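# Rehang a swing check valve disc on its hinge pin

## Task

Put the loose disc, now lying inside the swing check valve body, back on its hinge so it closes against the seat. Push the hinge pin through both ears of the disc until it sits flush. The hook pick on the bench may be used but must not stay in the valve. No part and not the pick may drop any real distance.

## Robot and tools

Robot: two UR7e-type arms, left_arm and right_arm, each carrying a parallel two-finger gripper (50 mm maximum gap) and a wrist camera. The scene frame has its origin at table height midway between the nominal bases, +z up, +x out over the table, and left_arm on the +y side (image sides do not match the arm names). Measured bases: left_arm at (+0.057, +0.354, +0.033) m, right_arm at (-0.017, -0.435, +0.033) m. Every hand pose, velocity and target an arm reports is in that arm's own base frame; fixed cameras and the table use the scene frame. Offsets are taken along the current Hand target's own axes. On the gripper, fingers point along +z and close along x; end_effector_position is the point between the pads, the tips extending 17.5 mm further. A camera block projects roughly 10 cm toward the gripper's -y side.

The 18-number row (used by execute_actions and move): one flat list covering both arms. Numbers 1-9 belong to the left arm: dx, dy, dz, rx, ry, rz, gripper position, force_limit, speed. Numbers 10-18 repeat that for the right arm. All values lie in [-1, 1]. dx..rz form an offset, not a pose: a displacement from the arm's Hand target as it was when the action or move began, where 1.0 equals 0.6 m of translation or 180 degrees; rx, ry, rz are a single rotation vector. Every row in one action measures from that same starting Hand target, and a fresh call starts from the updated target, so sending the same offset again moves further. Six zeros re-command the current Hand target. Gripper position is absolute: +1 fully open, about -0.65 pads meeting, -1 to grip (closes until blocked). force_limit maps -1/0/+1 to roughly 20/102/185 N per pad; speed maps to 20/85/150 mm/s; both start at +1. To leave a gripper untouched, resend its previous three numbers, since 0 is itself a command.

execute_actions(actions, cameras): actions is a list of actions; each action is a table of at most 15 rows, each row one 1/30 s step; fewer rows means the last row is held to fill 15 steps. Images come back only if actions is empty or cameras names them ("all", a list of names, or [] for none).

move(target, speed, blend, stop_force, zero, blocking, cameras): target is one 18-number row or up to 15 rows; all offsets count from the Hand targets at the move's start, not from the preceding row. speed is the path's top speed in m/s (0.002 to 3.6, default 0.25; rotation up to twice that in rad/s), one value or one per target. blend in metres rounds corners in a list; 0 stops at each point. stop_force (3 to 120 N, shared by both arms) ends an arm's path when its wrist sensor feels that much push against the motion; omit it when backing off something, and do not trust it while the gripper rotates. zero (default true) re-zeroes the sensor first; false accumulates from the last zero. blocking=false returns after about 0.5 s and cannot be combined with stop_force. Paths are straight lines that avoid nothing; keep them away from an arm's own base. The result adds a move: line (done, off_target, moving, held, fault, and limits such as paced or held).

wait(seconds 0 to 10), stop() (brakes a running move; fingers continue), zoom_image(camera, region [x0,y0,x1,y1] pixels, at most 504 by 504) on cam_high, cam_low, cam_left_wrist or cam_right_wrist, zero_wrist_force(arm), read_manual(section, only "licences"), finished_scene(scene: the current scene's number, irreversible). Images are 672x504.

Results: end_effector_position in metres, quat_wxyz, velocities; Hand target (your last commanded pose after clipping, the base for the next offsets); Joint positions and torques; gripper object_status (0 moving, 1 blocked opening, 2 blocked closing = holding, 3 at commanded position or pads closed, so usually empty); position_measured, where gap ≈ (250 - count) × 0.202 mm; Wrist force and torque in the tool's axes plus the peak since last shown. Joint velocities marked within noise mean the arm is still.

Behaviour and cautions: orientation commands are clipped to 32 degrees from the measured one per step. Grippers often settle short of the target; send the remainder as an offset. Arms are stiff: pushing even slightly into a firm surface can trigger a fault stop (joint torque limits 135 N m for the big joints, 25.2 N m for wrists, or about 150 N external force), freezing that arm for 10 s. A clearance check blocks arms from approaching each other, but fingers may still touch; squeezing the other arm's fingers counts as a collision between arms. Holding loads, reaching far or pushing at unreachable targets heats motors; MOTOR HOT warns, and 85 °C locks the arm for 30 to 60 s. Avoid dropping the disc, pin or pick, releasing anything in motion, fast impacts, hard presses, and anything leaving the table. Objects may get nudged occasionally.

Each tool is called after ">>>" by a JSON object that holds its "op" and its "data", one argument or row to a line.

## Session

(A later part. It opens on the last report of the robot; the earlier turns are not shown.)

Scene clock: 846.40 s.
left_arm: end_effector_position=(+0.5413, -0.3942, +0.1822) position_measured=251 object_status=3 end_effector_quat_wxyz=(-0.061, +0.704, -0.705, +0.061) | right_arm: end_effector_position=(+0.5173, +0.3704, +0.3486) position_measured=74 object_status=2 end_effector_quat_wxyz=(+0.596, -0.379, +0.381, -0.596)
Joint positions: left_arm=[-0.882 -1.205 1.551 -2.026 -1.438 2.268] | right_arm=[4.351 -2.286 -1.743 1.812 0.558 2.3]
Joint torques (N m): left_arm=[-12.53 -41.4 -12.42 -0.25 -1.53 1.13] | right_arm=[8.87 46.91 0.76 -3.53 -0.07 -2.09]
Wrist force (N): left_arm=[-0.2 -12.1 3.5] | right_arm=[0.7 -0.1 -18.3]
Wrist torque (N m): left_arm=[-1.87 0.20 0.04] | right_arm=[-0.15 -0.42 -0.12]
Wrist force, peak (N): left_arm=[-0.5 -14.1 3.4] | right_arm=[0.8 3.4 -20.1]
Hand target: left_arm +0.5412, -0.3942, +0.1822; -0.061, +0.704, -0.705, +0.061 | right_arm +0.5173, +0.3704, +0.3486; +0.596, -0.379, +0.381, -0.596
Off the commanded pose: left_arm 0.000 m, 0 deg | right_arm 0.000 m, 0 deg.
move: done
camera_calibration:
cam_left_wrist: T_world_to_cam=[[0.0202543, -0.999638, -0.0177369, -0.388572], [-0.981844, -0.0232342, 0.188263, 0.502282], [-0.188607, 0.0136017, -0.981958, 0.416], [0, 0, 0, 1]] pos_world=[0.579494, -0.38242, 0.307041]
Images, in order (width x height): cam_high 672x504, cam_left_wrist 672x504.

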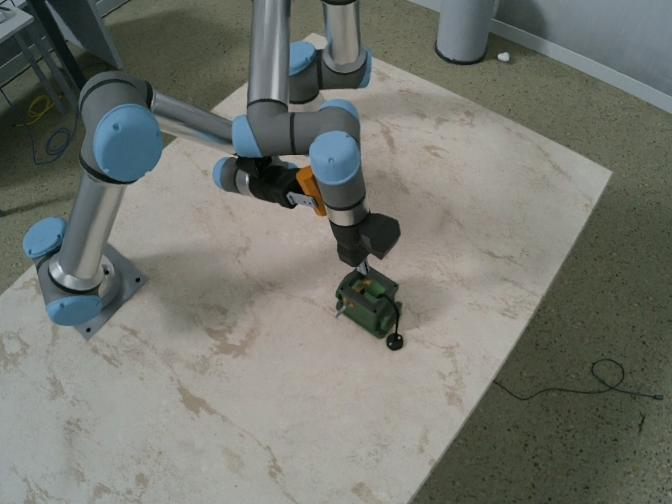

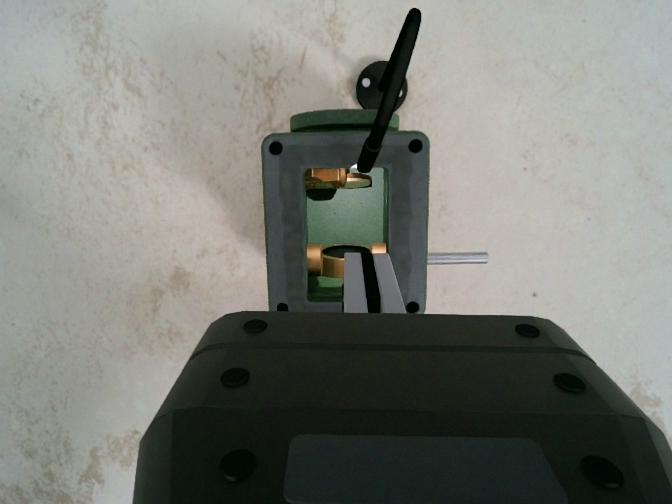

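>>> {"op": "move", "data": {
  "target": [
    [-0.15,0,-0.03,0,0,0,-1,-0.8,-1,0,0,0,0,0,0,-1,-0.6,-0.5],
    [-0.15,0,-0.03,0,0,0,-0.2,-0.8,-1,0.4,0,0,0,0,0,-1,-0.6,-0.5]
  ],
  "speed": 0.15,
  "cameras": ["cam_left_wrist","cam_high","cam_low"]
}}

>>> {"op": "zoom_image", "data": {
  "camera": "cam_left_wrist",
  "region": [310, 160, 500, 320]
}}

Scene clock: 854.47 s.
left_arm: end_effector_position=(+0.5383, -0.3042, +0.1999) position_measured=182 object_status=0 end_effector_quat_wxyz=(-0.061, +0.704, -0.705, +0.061) | right_arm: end_effector_position=(+0.5172, +0.1304, +0.3482) position_measured=74 object_status=2 end_effector_quat_wxyz=(+0.596, -0.379, +0.381, -0.596)
Joint positions: left_arm=[-0.784 -1.341 1.688 -2.04 -1.45 2.367] | right_arm=[4.018 -2.099 -2.287 1.875 0.799 2.673]
Joint torques (N m): left_arm=[-13.11 -47.06 -37.26 -0.85 2.03 1.23] | right_arm=[-13.1 19.91 4.46 1.3 2.49 2.64]
Wrist force (N): left_arm=[1.1 0.8 1.1] | right_arm=[-0.1 5.2 -8.8]
Wrist torque (N m): left_arm=[-0.04 0.04 0.02] | right_arm=[0.23 -0.28 0.01]
Wrist force, peak (N): left_arm=[2.7 -13.7 3.3] | right_arm=[-2.4 1.1 -20.3]
Hand target: left_arm +0.5383, -0.3042, +0.1999; -0.061, +0.704, -0.705, +0.061 | right_arm +0.5172, +0.1304, +0.3482; +0.596, -0.379, +0.381, -0.596
Off the commanded pose: left_arm 0.000 m, 0 deg | right_arm 0.000 m, 0 deg.
move: done
camera_calibration:
cam_left_wrist: T_world_to_cam=[[0.020156, -0.99964, -0.0177188, -0.298282], [-0.981846, -0.0231343, 0.188265, 0.498222], [-0.188607, 0.0136025, -0.981958, 0.431611], [0, 0, 0, 1]] pos_world=[0.576594, -0.292519, 0.324741]
Images, in order (width x height): cam_high 672x504, cam_low 672x504, cam_left_wrist 672x504.

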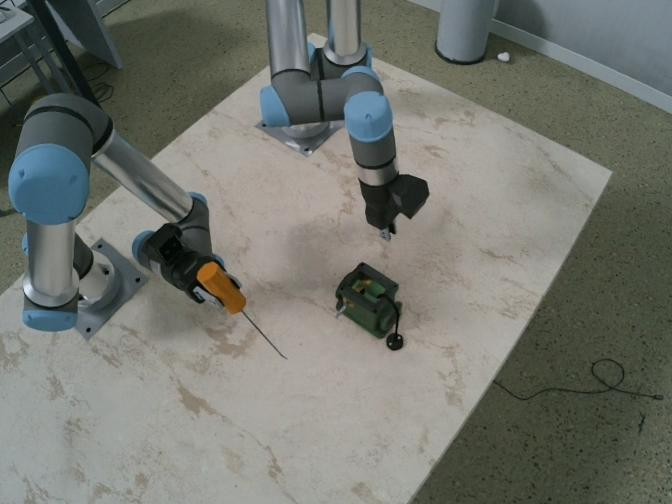

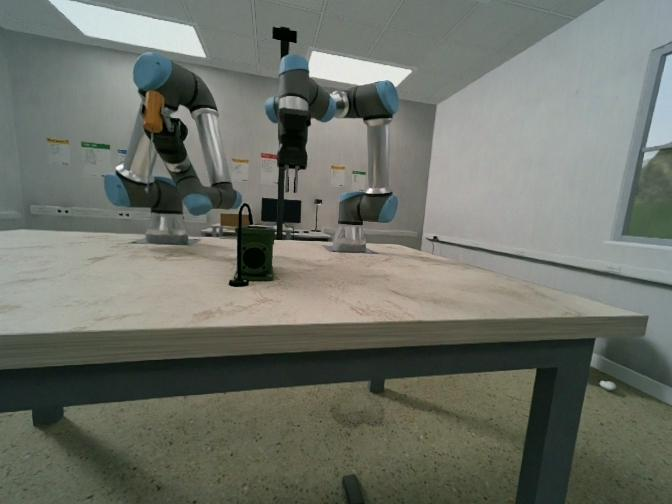

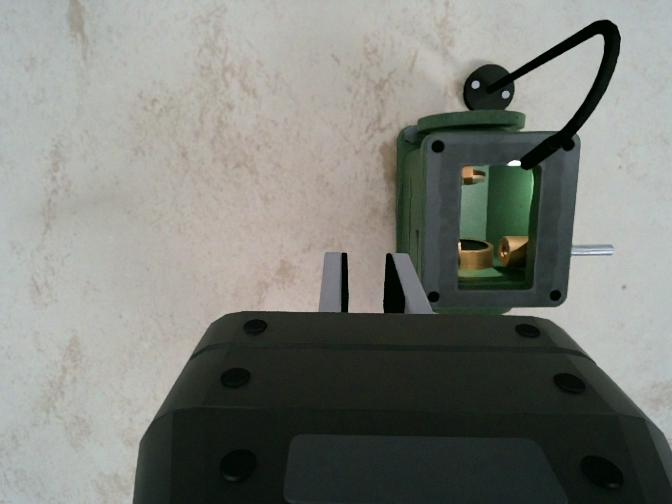

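Scaled by 2.653 from the camera's 672x504 image, which has a finer 960x720 frame.

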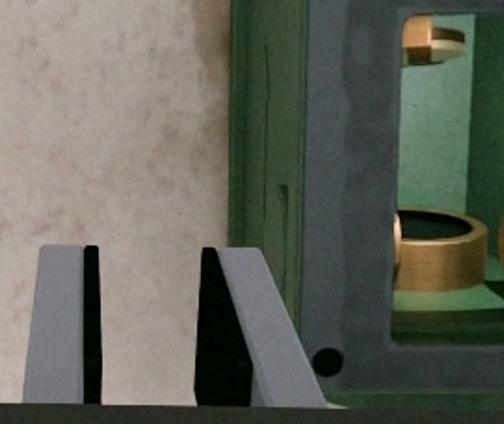

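>>> {"op": "move", "data": {
  "target": [
    [0.0,0.107,0.0,0.222,0,0,-0.2,-0.8,-1,0,0,0,0,0,0,-1,-0.6,-0.5],
    [0.148,0.107,0.0335,0.222,0,0,-0.2,-0.8,-1,0,0,0,0,0,0,-1,-0.6,-0.5]
  ],
  "speed": 0.35,
  "cameras": ["cam_left_wrist"]
}}

>>> {"op": "zoom_image", "data": {
  "camera": "cam_left_wrist",
  "region": [290, 180, 400, 320]
}}

Scene clock: 862.03 s.
left_arm: end_effector_position=(+0.4783, -0.3928, +0.1691) position_measured=182 object_status=3 end_effector_quat_wxyz=(-0.298, +0.641, -0.642, +0.298) | right_arm: end_effector_position=(+0.5172, +0.1304, +0.3482) position_measured=74 object_status=2 end_effector_quat_wxyz=(+0.596, -0.379, +0.381, -0.596)
Joint positions: left_arm=[-1.231 -1.348 2.134 -2.734 -0.767 2.075] | right_arm=[4.018 -2.099 -2.287 1.875 0.799 2.673]
Joint torques (N m): left_arm=[8.22 -23.13 -28.59 -5.75 0.37 -1] | right_arm=[-12.48 21.41 -5.35 1.48 2.24 2.08]
Wrist force (N): left_arm=[2.0 1.4 0.7] | right_arm=[-0.1 5.1 -8.7]
Wrist torque (N m): left_arm=[-0.06 -0.10 -0.01] | right_arm=[0.21 -0.28 0.01]
Wrist force, peak (N): left_arm=[5.7 2.0 1.3] | right_arm=[0.2 5.3 -9.0]
Hand target: left_arm +0.4783, -0.3929, +0.1691; -0.298, +0.641, -0.642, +0.298 | right_arm +0.5172, +0.1304, +0.3482; +0.596, -0.379, +0.381, -0.596
Off the commanded pose: left_arm 0.000 m, 0 deg | right_arm 0.000 m, 0 deg.
move: done
camera_calibration:
cam_left_wrist: T_world_to_cam=[[0.0261618, -0.999658, 0.000135098, -0.392014], [-0.873504, -0.022926, -0.486277, 0.505376], [0.486114, 0.0126039, -0.873805, 0.0498302], [0, 0, 0, 1]] pos_world=[0.42748, -0.380922, 0.289348]
Images, in order (width x height): cam_left_wrist 672x504.

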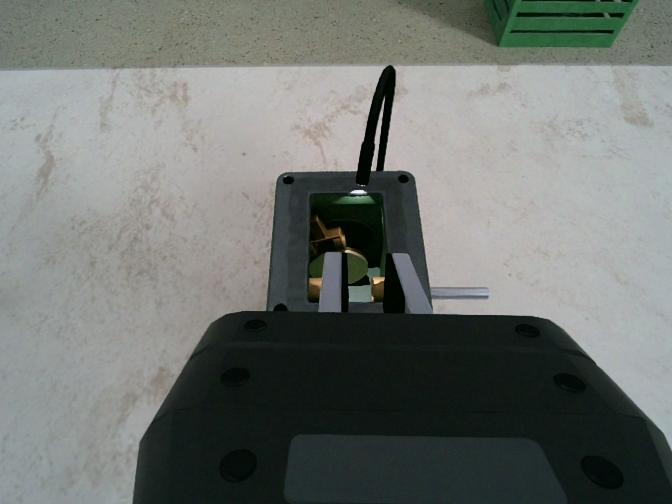

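Scaled by 3.600 from the camera's 672x504 image, which has a finer 960x720 frame.

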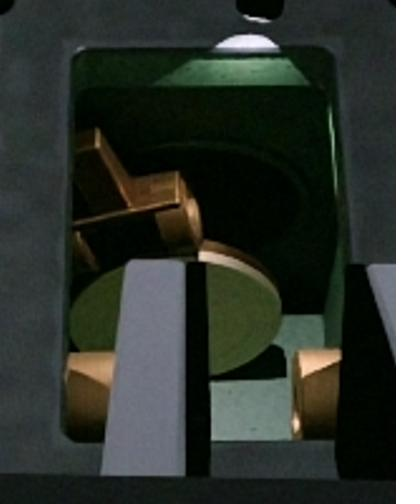

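>>> {"op": "move", "data": {
  "target": [
    [-0.2,-0.12,-0.04,0,0.384,0.321,1,-0.6,-0.5,0,0,0,0,0,0,-1,-0.6,-0.5],
    [-0.138,-0.0675,0.109,0,0.384,0.321,1,-0.6,-0.5,0,0,0,0,0,0,-1,-0.6,-0.5],
    [-0.138,-0.0675,0.109,0,0.384,0.321,1,-0.6,-0.5,-0.434,0.022,0.166,-0.1389,0,0,-1,-0.6,-0.5]
  ],
  "speed": 0.4
}}

>>> {"op": "move", "data": {
  "target": [
    [0,0,0,0,0,0,1,-0.6,-0.5,0,0.217,0,0,0,0,-1,-0.6,-0.5]
  ],
  "speed": [0.1],
  "stop_force": 8,
  "cameras": ["cam_left_wrist","cam_high"]
}}

>>> {"op": "zoom_image", "data": {
  "camera": "cam_left_wrist",
  "region": [290, 180, 410, 265]
}}

>>> {"op": "zoom_image", "data": {
  "camera": "cam_high",
  "region": [335, 255, 395, 315]
}}

Scene clock: 883.03 s.
left_arm: end_effector_position=(+0.5546, -0.3102, +0.1579) position_measured=3 object_status=3 end_effector_quat_wxyz=(-0.003, +0.000, +0.906, -0.423) | right_arm: end_effector_position=(+0.6132, +0.3906, +0.3787) position_measured=74 object_status=2 end_effector_quat_wxyz=(+0.500, -0.500, +0.501, -0.500) end_effector_velocity=(+0.001, -0.001, +0.000) end_effector_angular_velocity=(-0.002, +0.002, -0.003)
Joint positions: left_arm=[-0.435 -1.142 1.898 -2.787 -2.343 4.088] | right_arm=[4.232 -2.088 -1.753 0.7 0.48 3.144]
Joint velocities: left_arm=[within noise] | right_arm=[-0.001 0 0.001 -0.005 -0.002 0.002]
Joint torques (N m): left_arm=[14.69 -33.39 -21.49 -6.08 -2.53 1.55] | right_arm=[4.83 32 28.86 -0.72 -1.46 2.58]
Wrist force (N): left_arm=[1.9 1.4 0.8] | right_arm=[-0.2 5.3 -7.0]
Wrist torque (N m): left_arm=[-0.07 -0.06 0.00] | right_arm=[0.35 -0.22 -0.04]
Wrist force, peak (N): left_arm=[0.1 3.3 4.0] | right_arm=[3.9 6.4 -9.7]
Hand target: left_arm +0.5546, -0.3102, +0.1579; -0.003, +0.000, +0.906, -0.423 | right_arm +0.6132, +0.3907, +0.3788; +0.500, -0.499, +0.501, -0.500
Off the commanded pose: left_arm 0.000 m, 0 deg | right_arm 0.000 m, 0 deg.
move: done

Scene clock: 885.57 s.
left_arm: end_effector_position=(+0.5546, -0.3102, +0.1579) position_measured=3 object_status=3 end_effector_quat_wxyz=(-0.003, +0.000, +0.906, -0.423) | right_arm: end_effector_position=(+0.6131, +0.3908, +0.2780) position_measured=74 object_status=2 end_effector_quat_wxyz=(+0.500, -0.500, +0.501, -0.500)
Joint positions: left_arm=[-0.435 -1.142 1.898 -2.787 -2.343 4.088] | right_arm=[4.232 -2.263 -1.794 0.914 0.48 3.145]
Joint torques (N m): left_arm=[13.92 -33.24 -30.05 -6.08 -2.52 1.63] | right_arm=[-4.24 51.22 27.35 2.57 1.36 2.29]
Wrist force (N): left_arm=[2.1 1.3 0.6] | right_arm=[-1.3 3.4 -6.7]
Wrist torque (N m): left_arm=[-0.08 -0.09 -0.02] | right_arm=[0.03 -0.06 -0.13]
Wrist force, peak (N): left_arm=[2.4 1.3 0.7] | right_arm=[-1.0 -82.0 -2.7]
Hand target: left_arm +0.5546, -0.3102, +0.1579; -0.003, +0.000, +0.906, -0.423 | right_arm +0.6131, +0.3908, +0.2780; +0.500, -0.500, +0.501, -0.500 (not the last commanded pose)
Off the commanded pose: left_arm 0.000 m, 0 deg | right_arm 0.029 m, 0 deg.
move: contact (right_arm)
camera_calibration:
cam_left_wrist: T_world_to_cam=[[-0.999677, -0.0246671, 0.00609076, 0.558903], [-0.0244833, 0.871128, -0.490445, 0.375594], [0.00679204, -0.490436, -0.871451, 0.111343], [0, 0, 0, 1]] pos_world=[0.567162, -0.258798, 0.277834]
Images, in order (width x height): cam_high 672x504, cam_left_wrist 672x504.

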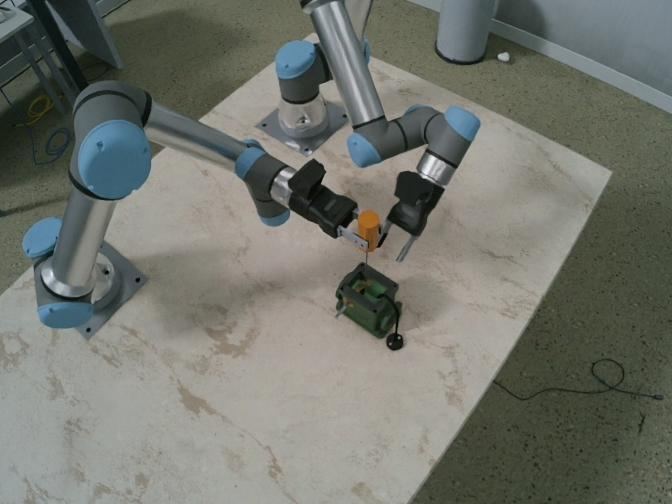

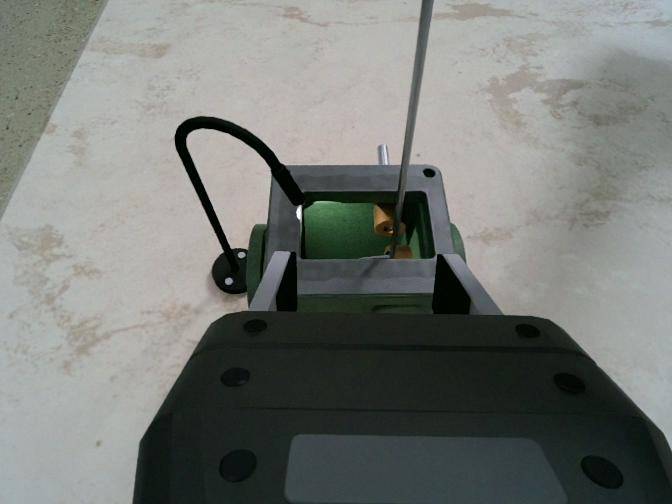

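Scaled by 4.200 from the camera's 672x504 image, which has a finer 960x720 frame.

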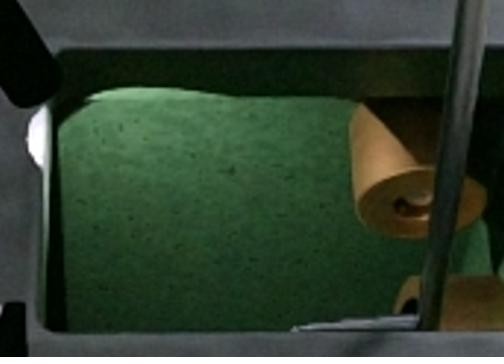

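Scaled by 8.400 from the camera's 672x504 image, which has a finer 960x720 frame.

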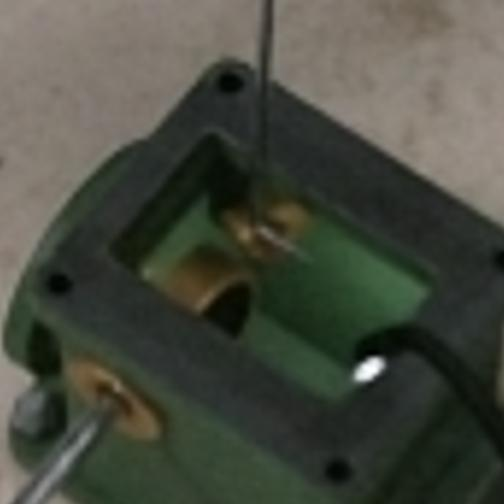

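>>> {"op": "move", "data": {
  "target": [
    [0,0,0,0,0,0,1,-0.6,-0.5,0,-0.03,0,0,0,0,-1,-0.6,-0.5],
    [0,0,0,0,0,0,1,-0.6,-0.5,0.008,-0.03,0.015,0,0,0,-1,-0.6,-0.5],
    [0,0,0,0,0,0,1,-0.6,-0.5,0.008,0.05,0.015,0,0,0,-1,-0.6,-0.5],
    [0,0,0,0,0,0,1,-0.6,-0.5,0,0.05,0.025,0,0,0,-1,-0.6,-0.5],
    [0,0,0,0,0,0,1,-0.6,-0.5,0,0.05,0.045,0,0,0,-1,-0.6,-0.5]
  ],
  "speed": [0.1,0.1,0.05,0.03,0.03],
  "stop_force": 6,
  "cameras": ["cam_left_wrist","cam_high"]
}}

>>> {"op": "zoom_image", "data": {
  "camera": "cam_left_wrist",
  "region": [290, 180, 410, 265]
}}

>>> {"op": "zoom_image", "data": {
  "camera": "cam_high",
  "region": [335, 255, 395, 315]
}}

Scene clock: 901.87 s.
left_arm: end_effector_position=(+0.5546, -0.3102, +0.1579) position_measured=3 object_status=3 end_effector_quat_wxyz=(-0.003, +0.000, +0.906, -0.423) | right_arm: end_effector_position=(+0.6401, +0.3909, +0.2480) position_measured=74 object_status=2 end_effector_quat_wxyz=(+0.500, -0.500, +0.501, -0.500)
Joint positions: left_arm=[-0.435 -1.142 1.898 -2.787 -2.343 4.088] | right_arm=[4.187 -2.348 -1.734 0.939 0.525 3.145]
Joint torques (N m): left_arm=[13.76 -33.57 -29.22 -5.91 -2.54 1.63] | right_arm=[12.73 53.45 1.58 3.3 -1.04 -2.24]
Wrist force (N): left_arm=[2.0 1.1 0.8] | right_arm=[-1.0 3.6 -7.4]
Wrist torque (N m): left_arm=[-0.11 -0.09 -0.01] | right_arm=[-0.02 -0.10 -0.17]
Wrist force, peak (N): left_arm=[2.2 1.6 0.8] | right_arm=[-2.2 2.6 -8.4]
Hand target: left_arm +0.5546, -0.3102, +0.1579; -0.003, +0.000, +0.906, -0.423 | right_arm +0.6401, +0.3909, +0.2480; +0.500, -0.500, +0.501, -0.500
Off the commanded pose: left_arm 0.000 m, 0 deg | right_arm 0.000 m, 0 deg.
move: done
camera_calibration:
cam_left_wrist: T_world_to_cam=[[-0.999677, -0.0246671, 0.00609076, 0.558903], [-0.0244833, 0.871128, -0.490445, 0.375594], [0.00679204, -0.490436, -0.871451, 0.111343], [0, 0, 0, 1]] pos_world=[0.567162, -0.258798, 0.277834]
Images, in order (width x height): cam_high 672x504, cam_left_wrist 672x504.

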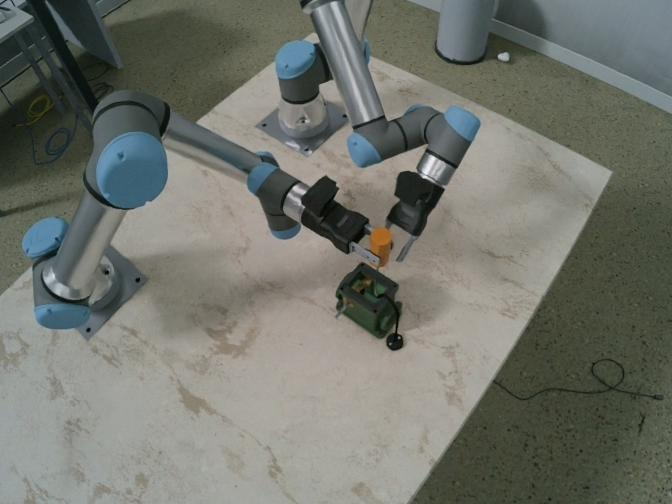

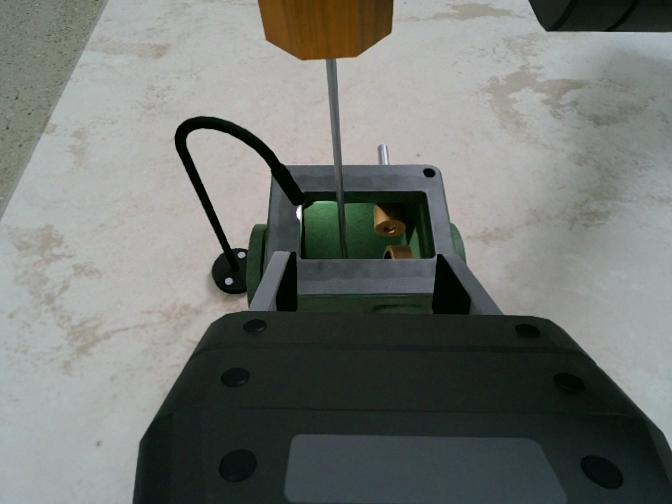

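Scaled by 4.200 from the camera's 672x504 image, which has a finer 960x720 frame.

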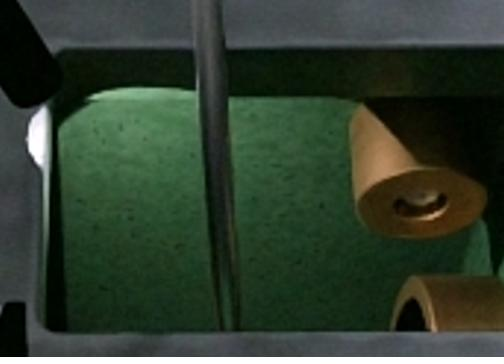

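Scaled by 8.400 from the camera's 672x504 image, which has a finer 960x720 frame.

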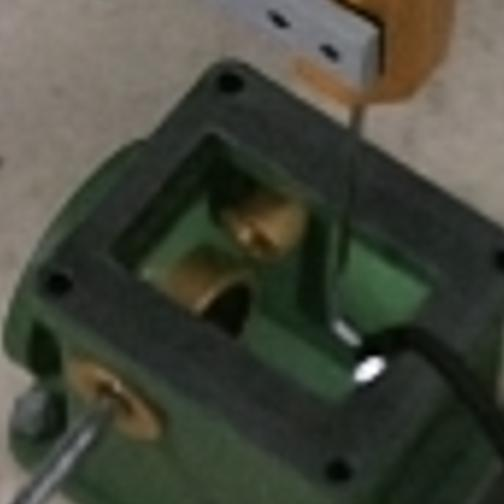

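>>> {"op": "move", "data": {
  "target": [0,0,0,0,0,0,1,-0.6,-0.5,0.006,-0.022,0.008,0,0,0,-1,-0.6,-0.5],
  "speed": [0.03],
  "stop_force": 6,
  "cameras": ["cam_left_wrist","cam_high"]
}}

>>> {"op": "zoom_image", "data": {
  "camera": "cam_left_wrist",
  "region": [290, 180, 410, 265]
}}

>>> {"op": "zoom_image", "data": {
  "camera": "cam_high",
  "region": [335, 255, 395, 315]
}}

Scene clock: 910.57 s.
left_arm: end_effector_position=(+0.5546, -0.3102, +0.1579) position_measured=3 object_status=3 end_effector_quat_wxyz=(-0.003, +0.000, +0.906, -0.423) | right_arm: end_effector_position=(+0.6449, +0.3872, +0.2612) position_measured=74 object_status=2 end_effector_quat_wxyz=(+0.500, -0.500, +0.501, -0.500)
Joint positions: left_arm=[-0.435 -1.142 1.898 -2.787 -2.343 4.088] | right_arm=[4.175 -2.324 -1.732 0.913 0.536 3.145]
Joint torques (N m): left_arm=[14.19 -33.62 -29.63 -5.71 -2.51 1.56] | right_arm=[12.74 37.85 10.04 3.23 -1.32 1.72]
Wrist force (N): left_arm=[2.1 1.6 0.8] | right_arm=[-1.4 3.7 -7.0]
Wrist torque (N m): left_arm=[-0.04 -0.10 -0.01] | right_arm=[0.08 -0.04 -0.12]
Wrist force, peak (N): left_arm=[2.3 1.5 0.7] | right_arm=[-1.7 4.1 -7.6]
Hand target: left_arm +0.5546, -0.3102, +0.1579; -0.003, +0.000, +0.906, -0.423 | right_arm +0.6449, +0.3872, +0.2612; +0.500, -0.500, +0.501, -0.500
Off the commanded pose: left_arm 0.000 m, 0 deg | right_arm 0.000 m, 0 deg.
move: done
camera_calibration:
cam_left_wrist: T_world_to_cam=[[-0.999677, -0.0246671, 0.00609076, 0.558903], [-0.0244833, 0.871128, -0.490445, 0.375594], [0.00679204, -0.490436, -0.871451, 0.111343], [0, 0, 0, 1]] pos_world=[0.567162, -0.258798, 0.277834]
Images, in order (width x height): cam_high 672x504, cam_left_wrist 672x504.

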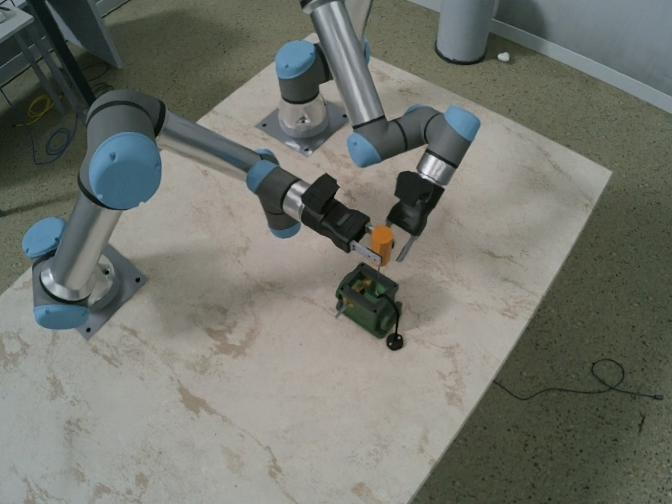

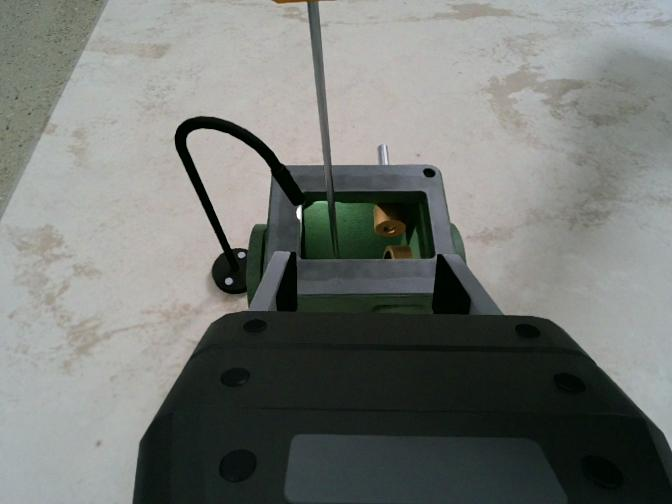

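Scaled by 4.200 from the camera's 672x504 image, which has a finer 960x720 frame.

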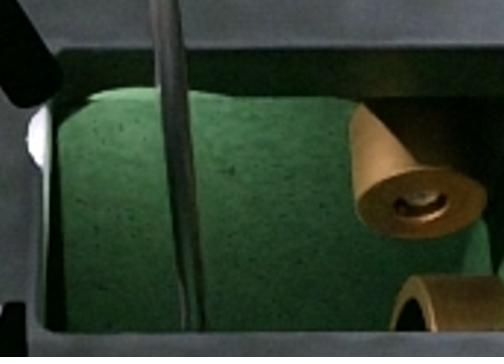

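Scaled by 8.400 from the camera's 672x504 image, which has a finer 960x720 frame.

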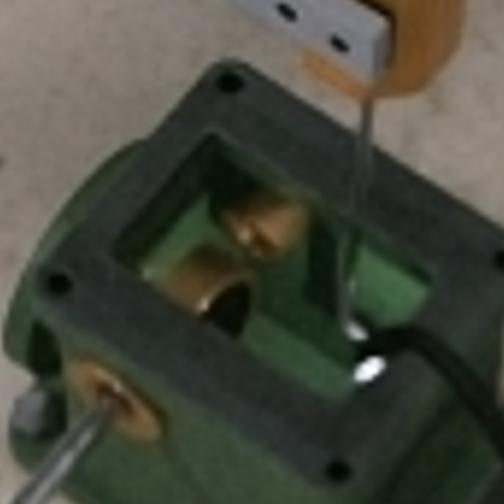

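>>> {"op": "move", "data": {
  "target": [-0.018,-0.139,-0.095,-0.1,0,0,0.2,-0.6,-0.5,0,0,0,0,0,0,-1,-0.6,-0.5],
  "speed": [0.3],
  "cameras": ["cam_left_wrist"]
}}

>>> {"op": "zoom_image", "data": {
  "camera": "cam_left_wrist",
  "region": [280, 190, 400, 290]
}}

Scene clock: 922.67 s.
left_arm: end_effector_position=(+0.5658, -0.3201, +0.2582) position_measured=123 object_status=3 end_effector_quat_wxyz=(-0.003, +0.001, +0.961, -0.276) end_effector_velocity=(+0.000, +0.001, +0.000) end_effector_angular_velocity=(+0.005, +0.002, +0.001) | right_arm: end_effector_position=(+0.6449, +0.3872, +0.2612) position_measured=74 object_status=2 end_effector_quat_wxyz=(+0.500, -0.500, +0.501, -0.500)
Joint positions: left_arm=[-0.537 -1.3 1.622 -2.197 -2.049 4.103] | right_arm=[4.175 -2.324 -1.732 0.913 0.536 3.145]
Joint velocities: left_arm=[0 -0.001 -0.001 0.005 0.003 0] | right_arm=[within noise]
Joint torques (N m): left_arm=[12.74 -49.25 -34.57 -0.84 0.67 0.99] | right_arm=[13.31 37.7 2.3 2.86 -1.25 2.13]
Wrist force (N): left_arm=[1.7 1.4 1.0] | right_arm=[-1.2 3.7 -6.9]
Wrist torque (N m): left_arm=[-0.01 -0.07 -0.02] | right_arm=[0.08 -0.08 -0.12]
Wrist force, peak (N): left_arm=[1.8 4.8 2.2] | right_arm=[-1.5 3.7 -7.3]
Hand target: left_arm +0.5659, -0.3200, +0.2584; -0.003, +0.001, +0.961, -0.276 | right_arm +0.6449, +0.3872, +0.2612; +0.500, -0.500, +0.501, -0.500
Off the commanded pose: left_arm 0.000 m, 0 deg | right_arm 0.000 m, 0 deg.
move: done
camera_calibration:
cam_left_wrist: T_world_to_cam=[[-0.999723, -0.0234253, -0.00243358, 0.571929], [-0.0224848, 0.980081, -0.197323, 0.391696], [0.00700746, -0.197213, -0.980336, 0.315665], [0, 0, 0, 1]] pos_world=[0.578365, -0.308243, 0.38814]
Images, in order (width x height): cam_left_wrist 672x504.

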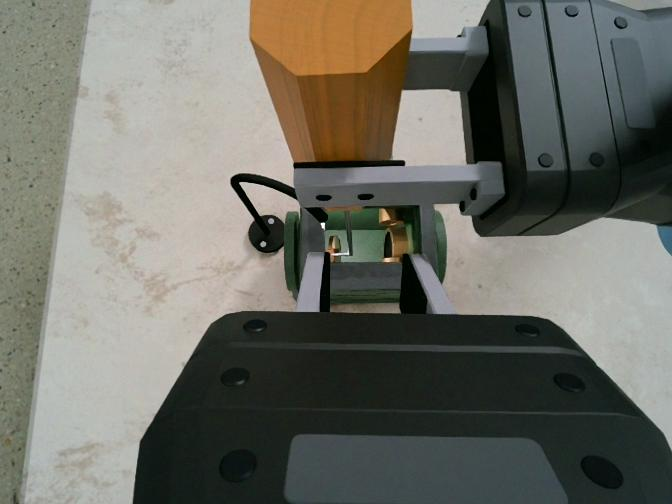

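Scaled by 4.200 from the camera's 672x504 image, which has a finer 960x720 frame.

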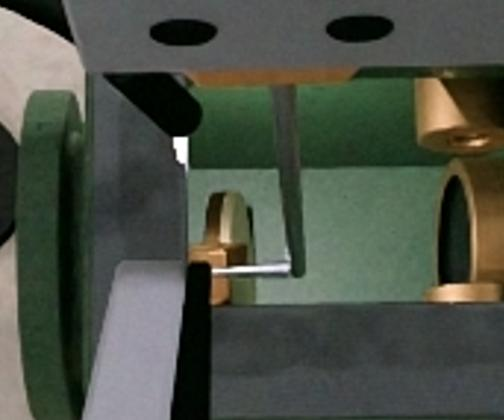

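>>> {"op": "move", "data": {
  "target": [
    [0,0,0,0,0,0,0.2,-0.6,-0.5,0,0,-0.025,0,0,0,-1,-0.6,-0.5],
    [0,0,0,0,0,0,0.2,-0.6,-0.5,0,0.0235,-0.025,0,0,0,-1,-0.6,-0.5],
    [0,0,0,0,0,0,0.2,-0.6,-0.5,0,0.0235,0.010,0,0,0,-1,-0.6,-0.5]
  ],
  "speed": [0.04],
  "stop_force": 5,
  "cameras": ["cam_left_wrist"]
}}

>>> {"op": "zoom_image", "data": {
  "camera": "cam_left_wrist",
  "region": [310, 200, 390, 270]
}}

speed must be one number or one for each of the 3 targets, got a list of 1; nothing of the call was run

Scaled by 6.300 from the camera's 672x504 image, which has a finer 960x720 frame.

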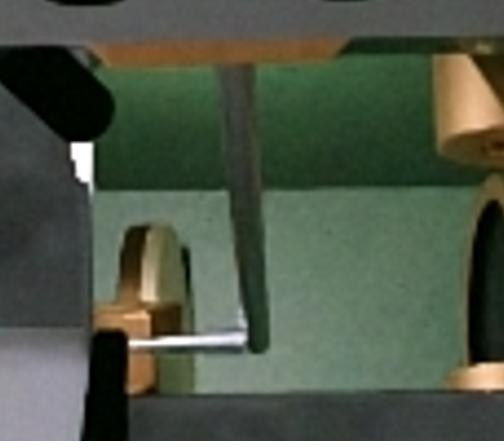

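>>> {"op": "move", "data": {
  "target": [
    [0,0,0,0,0,0,1,-0.6,-0.5,0,0,-0.028,0,0,0,-1,-0.6,-0.5],
    [0,0,0,0,0,0,1,-0.6,-0.5,0,0.0235,-0.028,0,0,0,-1,-0.6,-0.5],
    [0,0,0,0,0,0,1,-0.6,-0.5,0,0.0235,0.010,0,0,0,-1,-0.6,-0.5]
  ],
  "speed": 0.03,
  "stop_force": 5,
  "cameras": ["cam_left_wrist"]
}}

>>> {"op": "zoom_image", "data": {
  "camera": "cam_left_wrist",
  "region": [310, 200, 390, 270]
}}

Scene clock: 938.33 s.
left_arm: end_effector_position=(+0.5659, -0.3200, +0.2584) position_measured=3 object_status=3 end_effector_quat_wxyz=(-0.003, +0.001, +0.961, -0.276) | right_arm: end_effector_position=(+0.6509, +0.3872, +0.2471) position_measured=74 object_status=2 end_effector_quat_wxyz=(+0.500, -0.500, +0.501, -0.500)
Joint positions: left_arm=[-0.537 -1.3 1.621 -2.197 -2.049 4.103] | right_arm=[4.166 -2.358 -1.717 0.931 0.546 3.145]
Joint torques (N m): left_arm=[13.85 -48.41 -37.75 -1.03 0.69 -0.62] | right_arm=[11.45 55.85 1.75 3.47 -0.87 -1.52]
Wrist force (N): left_arm=[1.5 1.2 0.8] | right_arm=[-0.8 5.6 -7.6]
Wrist torque (N m): left_arm=[-0.04 -0.03 -0.03] | right_arm=[-0.03 -0.08 -0.24]
Wrist force, peak (N): left_arm=[2.0 1.5 0.8] | right_arm=[-1.2 5.7 -8.1]
Hand target: left_arm +0.5659, -0.3200, +0.2584; -0.003, +0.001, +0.961, -0.276 | right_arm +0.6509, +0.3872, +0.2471; +0.500, -0.500, +0.501, -0.500
Off the commanded pose: left_arm 0.000 m, 0 deg | right_arm 0.000 m, 0 deg.
move: done
camera_calibration:
cam_left_wrist: T_world_to_cam=[[-0.999719, -0.0235639, -0.00260886, 0.572053], [-0.022586, 0.980078, -0.197327, 0.391797], [0.00720668, -0.197213, -0.980334, 0.315746], [0, 0, 0, 1]] pos_world=[0.578466, -0.308243, 0.388341]
Images, in order (width x height): cam_left_wrist 672x504.

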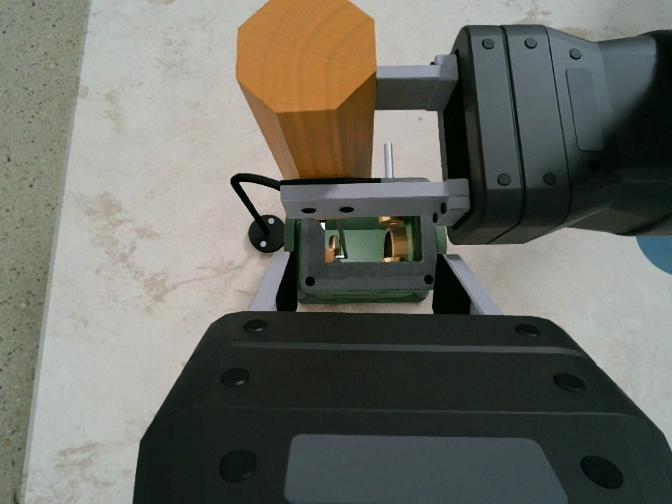

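Scaled by 6.300 from the camera's 672x504 image, which has a finer 960x720 frame.

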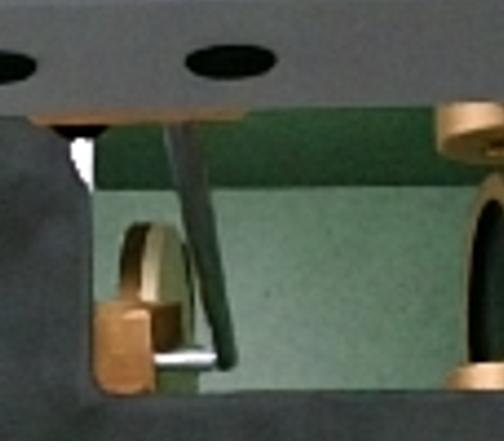

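>>> {"op": "move", "data": {
  "target": [0,0,0,0,0,0,1,-0.6,-0.5,0.005,-0.026,0.0,0,0,0,-1,-0.6,-0.5],
  "speed": 0.03,
  "stop_force": 6,
  "cameras": ["cam_left_wrist"]
}}

>>> {"op": "zoom_image", "data": {
  "camera": "cam_left_wrist",
  "region": [310, 200, 390, 270]
}}

Scene clock: 943.40 s.
left_arm: end_effector_position=(+0.5659, -0.3200, +0.2584) position_measured=3 object_status=3 end_effector_quat_wxyz=(-0.003, +0.001, +0.961, -0.276) | right_arm: end_effector_position=(+0.6509, +0.3842, +0.2626) position_measured=74 object_status=2 end_effector_quat_wxyz=(+0.500, -0.500, +0.501, -0.500)
Joint positions: left_arm=[-0.537 -1.3 1.621 -2.197 -2.049 4.103] | right_arm=[4.163 -2.325 -1.725 0.906 0.549 3.145]
Joint torques (N m): left_arm=[13.51 -47.03 -37.06 -1.02 0.68 -0.11] | right_arm=[0.86 37.53 26.03 3.55 -0.94 2.12]
Wrist force (N): left_arm=[1.8 1.4 0.7] | right_arm=[-2.0 5.7 -7.2]
Wrist torque (N m): left_arm=[-0.02 -0.09 -0.03] | right_arm=[0.01 0.01 -0.07]
Wrist force, peak (N): left_arm=[1.9 1.4 1.2] | right_arm=[-1.5 9.9 -7.5]
Hand target: left_arm +0.5659, -0.3200, +0.2584; -0.003, +0.001, +0.961, -0.276 | right_arm +0.6509, +0.3842, +0.2627; +0.500, -0.500, +0.501, -0.500
Off the commanded pose: left_arm 0.000 m, 0 deg | right_arm 0.000 m, 0 deg.
move: done
camera_calibration:
cam_left_wrist: T_world_to_cam=[[-0.999719, -0.0235639, -0.00260886, 0.572053], [-0.022586, 0.980078, -0.197327, 0.391797], [0.00720668, -0.197213, -0.980334, 0.315746], [0, 0, 0, 1]] pos_world=[0.578466, -0.308243, 0.388341]
Images, in order (width x height): cam_left_wrist 672x504.

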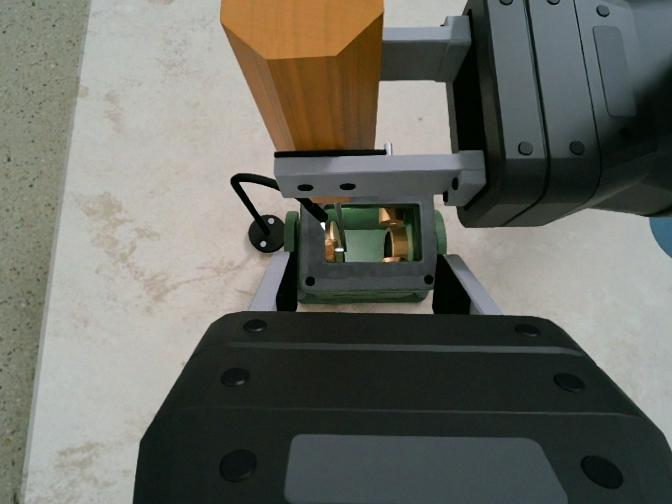

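Scaled by 6.300 from the camera's 672x504 image, which has a finer 960x720 frame.

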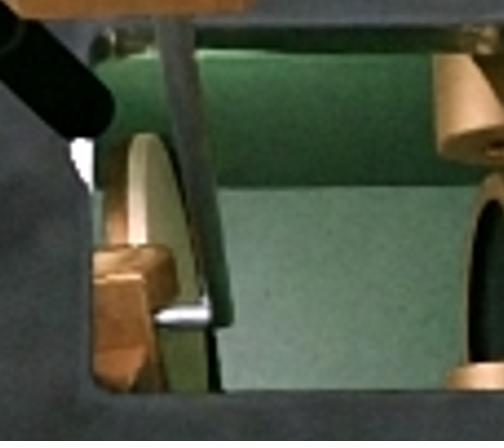

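>>> {"op": "move", "data": {
  "target": [
    [0,0,0,0,0,0,1,-0.6,-0.5,0,0.018,-0.082,0.0694,0,0,-1,-0.6,-0.5],
    [0,0,0,0,0,0,1,-0.6,-0.5,0.008,0.037,-0.193,0.139,0,0,-1,-0.6,-0.5]
  ],
  "speed": 0.03,
  "cameras": ["cam_left_wrist"]
}}

>>> {"op": "zoom_image", "data": {
  "camera": "cam_left_wrist",
  "region": [310, 200, 410, 270]
}}

Scene clock: 956.47 s.
left_arm: end_effector_position=(+0.5659, -0.3200, +0.2584) position_measured=3 object_status=3 end_effector_quat_wxyz=(-0.003, +0.001, +0.961, -0.276) | right_arm: end_effector_position=(+0.5350, +0.3797, +0.2405) position_measured=74 object_status=2 end_effector_quat_wxyz=(+0.596, -0.379, +0.381, -0.596)
Joint positions: left_arm=[-0.537 -1.3 1.621 -2.197 -2.049 4.103] | right_arm=[4.323 -2.526 -1.663 1.936 0.575 2.342]
Joint torques (N m): left_arm=[12.21 -43.6 -36.83 -1.12 0.65 1.05] | right_arm=[-7.92 51.74 -1.46 -2.91 0.9 2.33]
Wrist force (N): left_arm=[1.8 1.0 0.9] | right_arm=[-1.5 5.8 -9.7]
Wrist torque (N m): left_arm=[-0.07 -0.08 -0.02] | right_arm=[-0.03 -0.10 -0.06]
Wrist force, peak (N): left_arm=[1.9 1.5 1.2] | right_arm=[-1.5 5.8 -10.2]
Hand target: left_arm +0.5659, -0.3200, +0.2584; -0.003, +0.001, +0.961, -0.276 | right_arm +0.5351, +0.3795, +0.2405; +0.596, -0.379, +0.381, -0.596
Off the commanded pose: left_arm 0.000 m, 0 deg | right_arm 0.000 m, 0 deg.
move: done
camera_calibration:
cam_left_wrist: T_world_to_cam=[[-0.999719, -0.0235639, -0.00260886, 0.572053], [-0.022586, 0.980078, -0.197327, 0.391797], [0.00720668, -0.197213, -0.980334, 0.315746], [0, 0, 0, 1]] pos_world=[0.578466, -0.308243, 0.388341]
Images, in order (width x height): cam_left_wrist 672x504.

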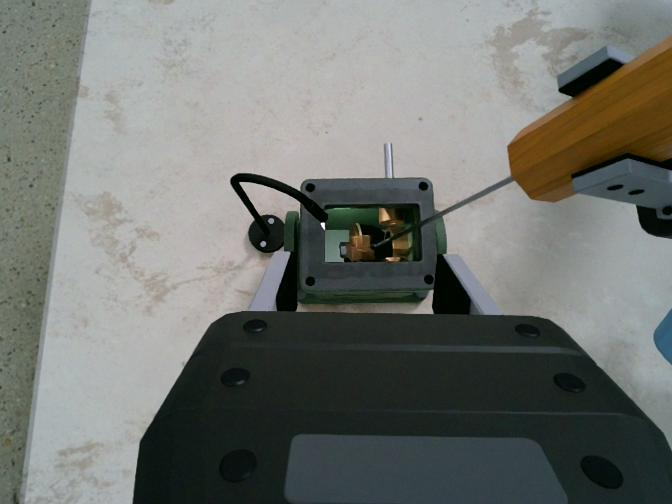

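Scaled by 5.040 from the camera's 672x504 image, which has a finer 960x720 frame.

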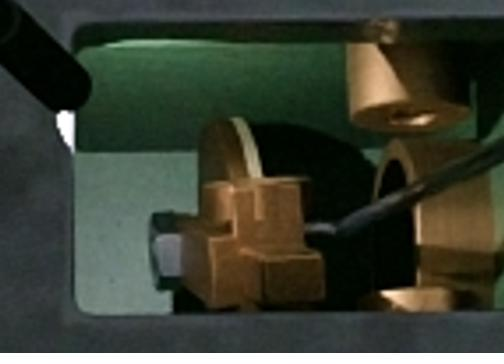

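>>> {"op": "move", "data": {
  "target": [
    [0,0,0,0,0,0,1,-0.6,-0.5,-0.009,0,0,0,0,0,-1,-0.6,-0.5],
    [0,0,0,0,0,0,1,-0.6,-0.5,0.009,0,0,0,0,0,-1,-0.6,-0.5]
  ],
  "speed": 0.02,
  "stop_force": 12,
  "cameras": ["cam_left_wrist"]
}}

>>> {"op": "zoom_image", "data": {
  "camera": "cam_left_wrist",
  "region": [310, 200, 410, 270]
}}

Scene clock: 967.00 s.
left_arm: end_effector_position=(+0.5659, -0.3200, +0.2584) position_measured=3 object_status=3 end_effector_quat_wxyz=(-0.003, +0.001, +0.961, -0.276) | right_arm: end_effector_position=(+0.5351, +0.3741, +0.2405) position_measured=74 object_status=2 end_effector_quat_wxyz=(+0.596, -0.379, +0.381, -0.596)
Joint positions: left_arm=[-0.537 -1.3 1.621 -2.197 -2.049 4.103] | right_arm=[4.318 -2.521 -1.679 1.941 0.578 2.349]
Joint torques (N m): left_arm=[11.37 -42.54 -36.66 -1.03 0.71 1.57] | right_arm=[12.7 38.43 22.13 -3.24 1.24 -2.36]
Wrist force (N): left_arm=[1.9 1.1 1.0] | right_arm=[-1.6 5.9 -9.6]
Wrist torque (N m): left_arm=[-0.07 -0.10 -0.03] | right_arm=[0.00 -0.11 -0.09]
Wrist force, peak (N): left_arm=[1.9 1.3 1.3] | right_arm=[-0.3 8.1 -10.0]
Hand target: left_arm +0.5659, -0.3200, +0.2584; -0.003, +0.001, +0.961, -0.276 | right_arm +0.5351, +0.3741, +0.2405; +0.596, -0.379, +0.381, -0.596
Off the commanded pose: left_arm 0.000 m, 0 deg | right_arm 0.000 m, 0 deg.
move: done
camera_calibration:
cam_left_wrist: T_world_to_cam=[[-0.999719, -0.0235639, -0.00260886, 0.572053], [-0.022586, 0.980078, -0.197327, 0.391797], [0.00720668, -0.197213, -0.980334, 0.315746], [0, 0, 0, 1]] pos_world=[0.578466, -0.308243, 0.388341]
Images, in order (width x height): cam_left_wrist 672x504.

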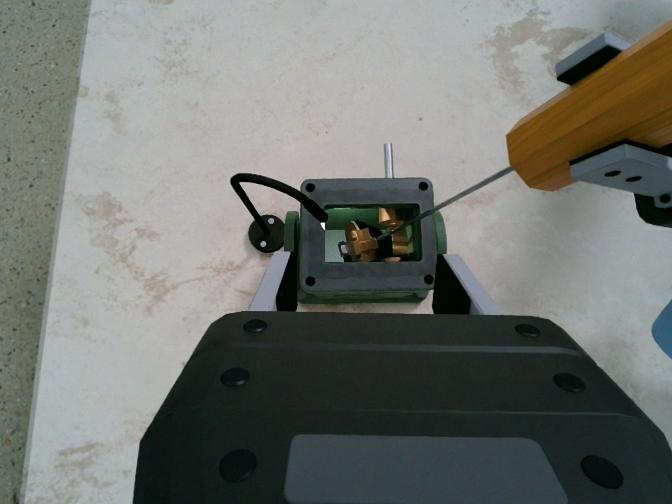

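Scaled by 5.040 from the camera's 672x504 image, which has a finer 960x720 frame.

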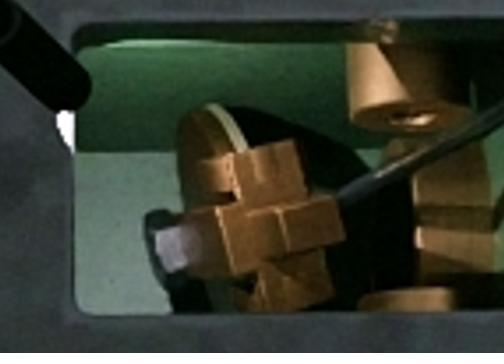

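>>> {"op": "move", "data": {
  "target": [
    [0,0,0,0,0,0,-0.19,-0.8,-1,0.013,0,0,0,0,0,-1,-0.6,-0.5],
    [0.023,-0.028,0.018,-0.1395,-0.1395,-0.4858,-0.19,-0.8,-1,0.013,0,0,0,0,0,-1,-0.6,-0.5],
    [0.023,-0.012,0.122,-0.1395,-0.1395,-0.4858,-0.19,-0.8,-1,0.013,0,0,0,0,0,-1,-0.6,-0.5]
  ],
  "speed": [0.02,0.3,0.1],
  "cameras": ["cam_left_wrist","cam_high"]
}}

>>> {"op": "zoom_image", "data": {
  "camera": "cam_left_wrist",
  "region": [310, 160, 450, 320]
}}

>>> {"op": "zoom_image", "data": {
  "camera": "cam_high",
  "region": [315, 175, 435, 315]
}}

Scene clock: 996.43 s.
left_arm: end_effector_position=(+0.5515, -0.3651, +0.2002) position_measured=181 object_status=3 end_effector_quat_wxyz=(+0.002, +0.706, -0.708, -0.002) | right_arm: end_effector_position=(+0.5351, +0.3663, +0.2405) position_measured=74 object_status=2 end_effector_quat_wxyz=(+0.596, -0.379, +0.381, -0.596)
Joint positions: left_arm=[-0.786 -1.164 1.404 -1.807 -1.575 2.359] | right_arm=[4.311 -2.515 -1.7 1.948 0.582 2.358]
Joint torques (N m): left_arm=[13.98 -52.14 -37.89 -1.41 -0.18 1.63] | right_arm=[10.54 40.49 18.29 -1.11 2.66 -0.39]
Wrist force (N): left_arm=[0.7 0.5 1.6] | right_arm=[-1.5 5.7 -9.5]
Wrist torque (N m): left_arm=[-0.03 0.07 -0.04] | right_arm=[-0.04 -0.13 -0.09]
Wrist force, peak (N): left_arm=[1.7 0.2 3.3] | right_arm=[-1.8 6.3 -9.7]
Hand target: left_arm +0.5516, -0.3650, +0.2003; +0.002, +0.706, -0.708, -0.002 | right_arm +0.5351, +0.3663, +0.2405; +0.596, -0.379, +0.381, -0.596
Off the commanded pose: left_arm 0.000 m, 0 deg | right_arm 0.000 m, 0 deg.
move: done
camera_calibration:
cam_left_wrist: T_world_to_cam=[[0.0152159, -0.999675, -0.0204339, -0.356041], [-0.933273, -0.0215336, 0.358523, 0.449457], [-0.358846, 0.0136152, -0.933297, 0.519331], [0, 0, 0, 1]] pos_world=[0.611244, -0.353317, 0.316275]
Images, in order (width x height): cam_high 672x504, cam_left_wrist 672x504.

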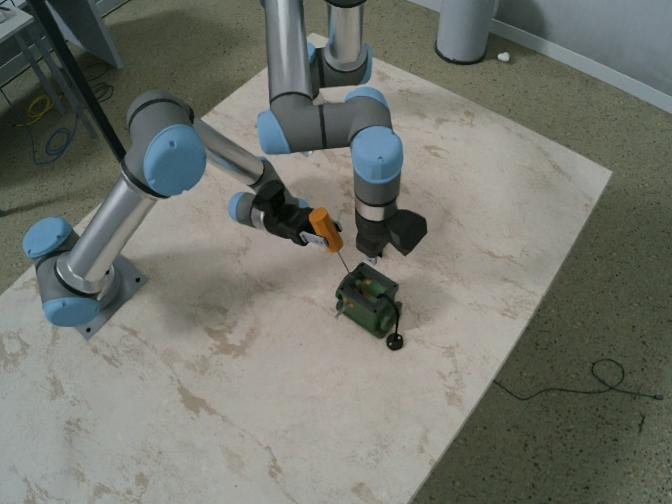

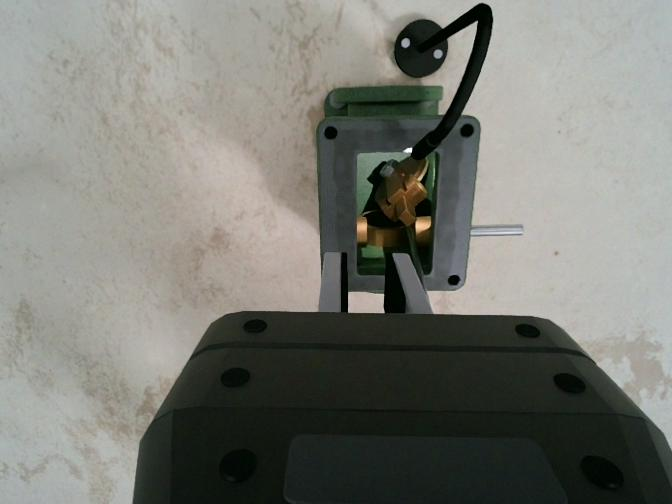

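Scaled by 3.150 from the camera's 672x504 image, which has a finer 960x720 frame.

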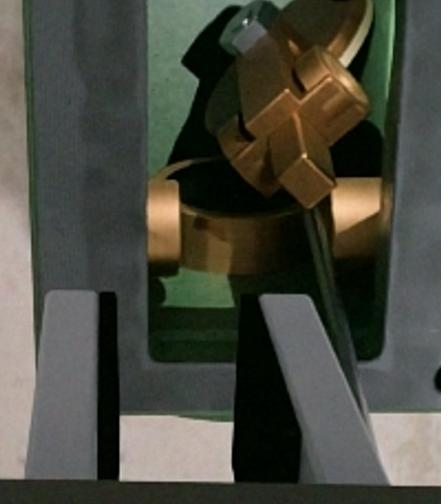

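Scaled by 3.600 from the camera's 672x504 image, which has a finer 960x720 frame.

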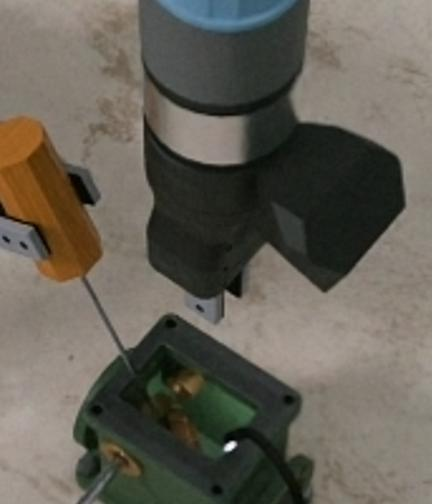

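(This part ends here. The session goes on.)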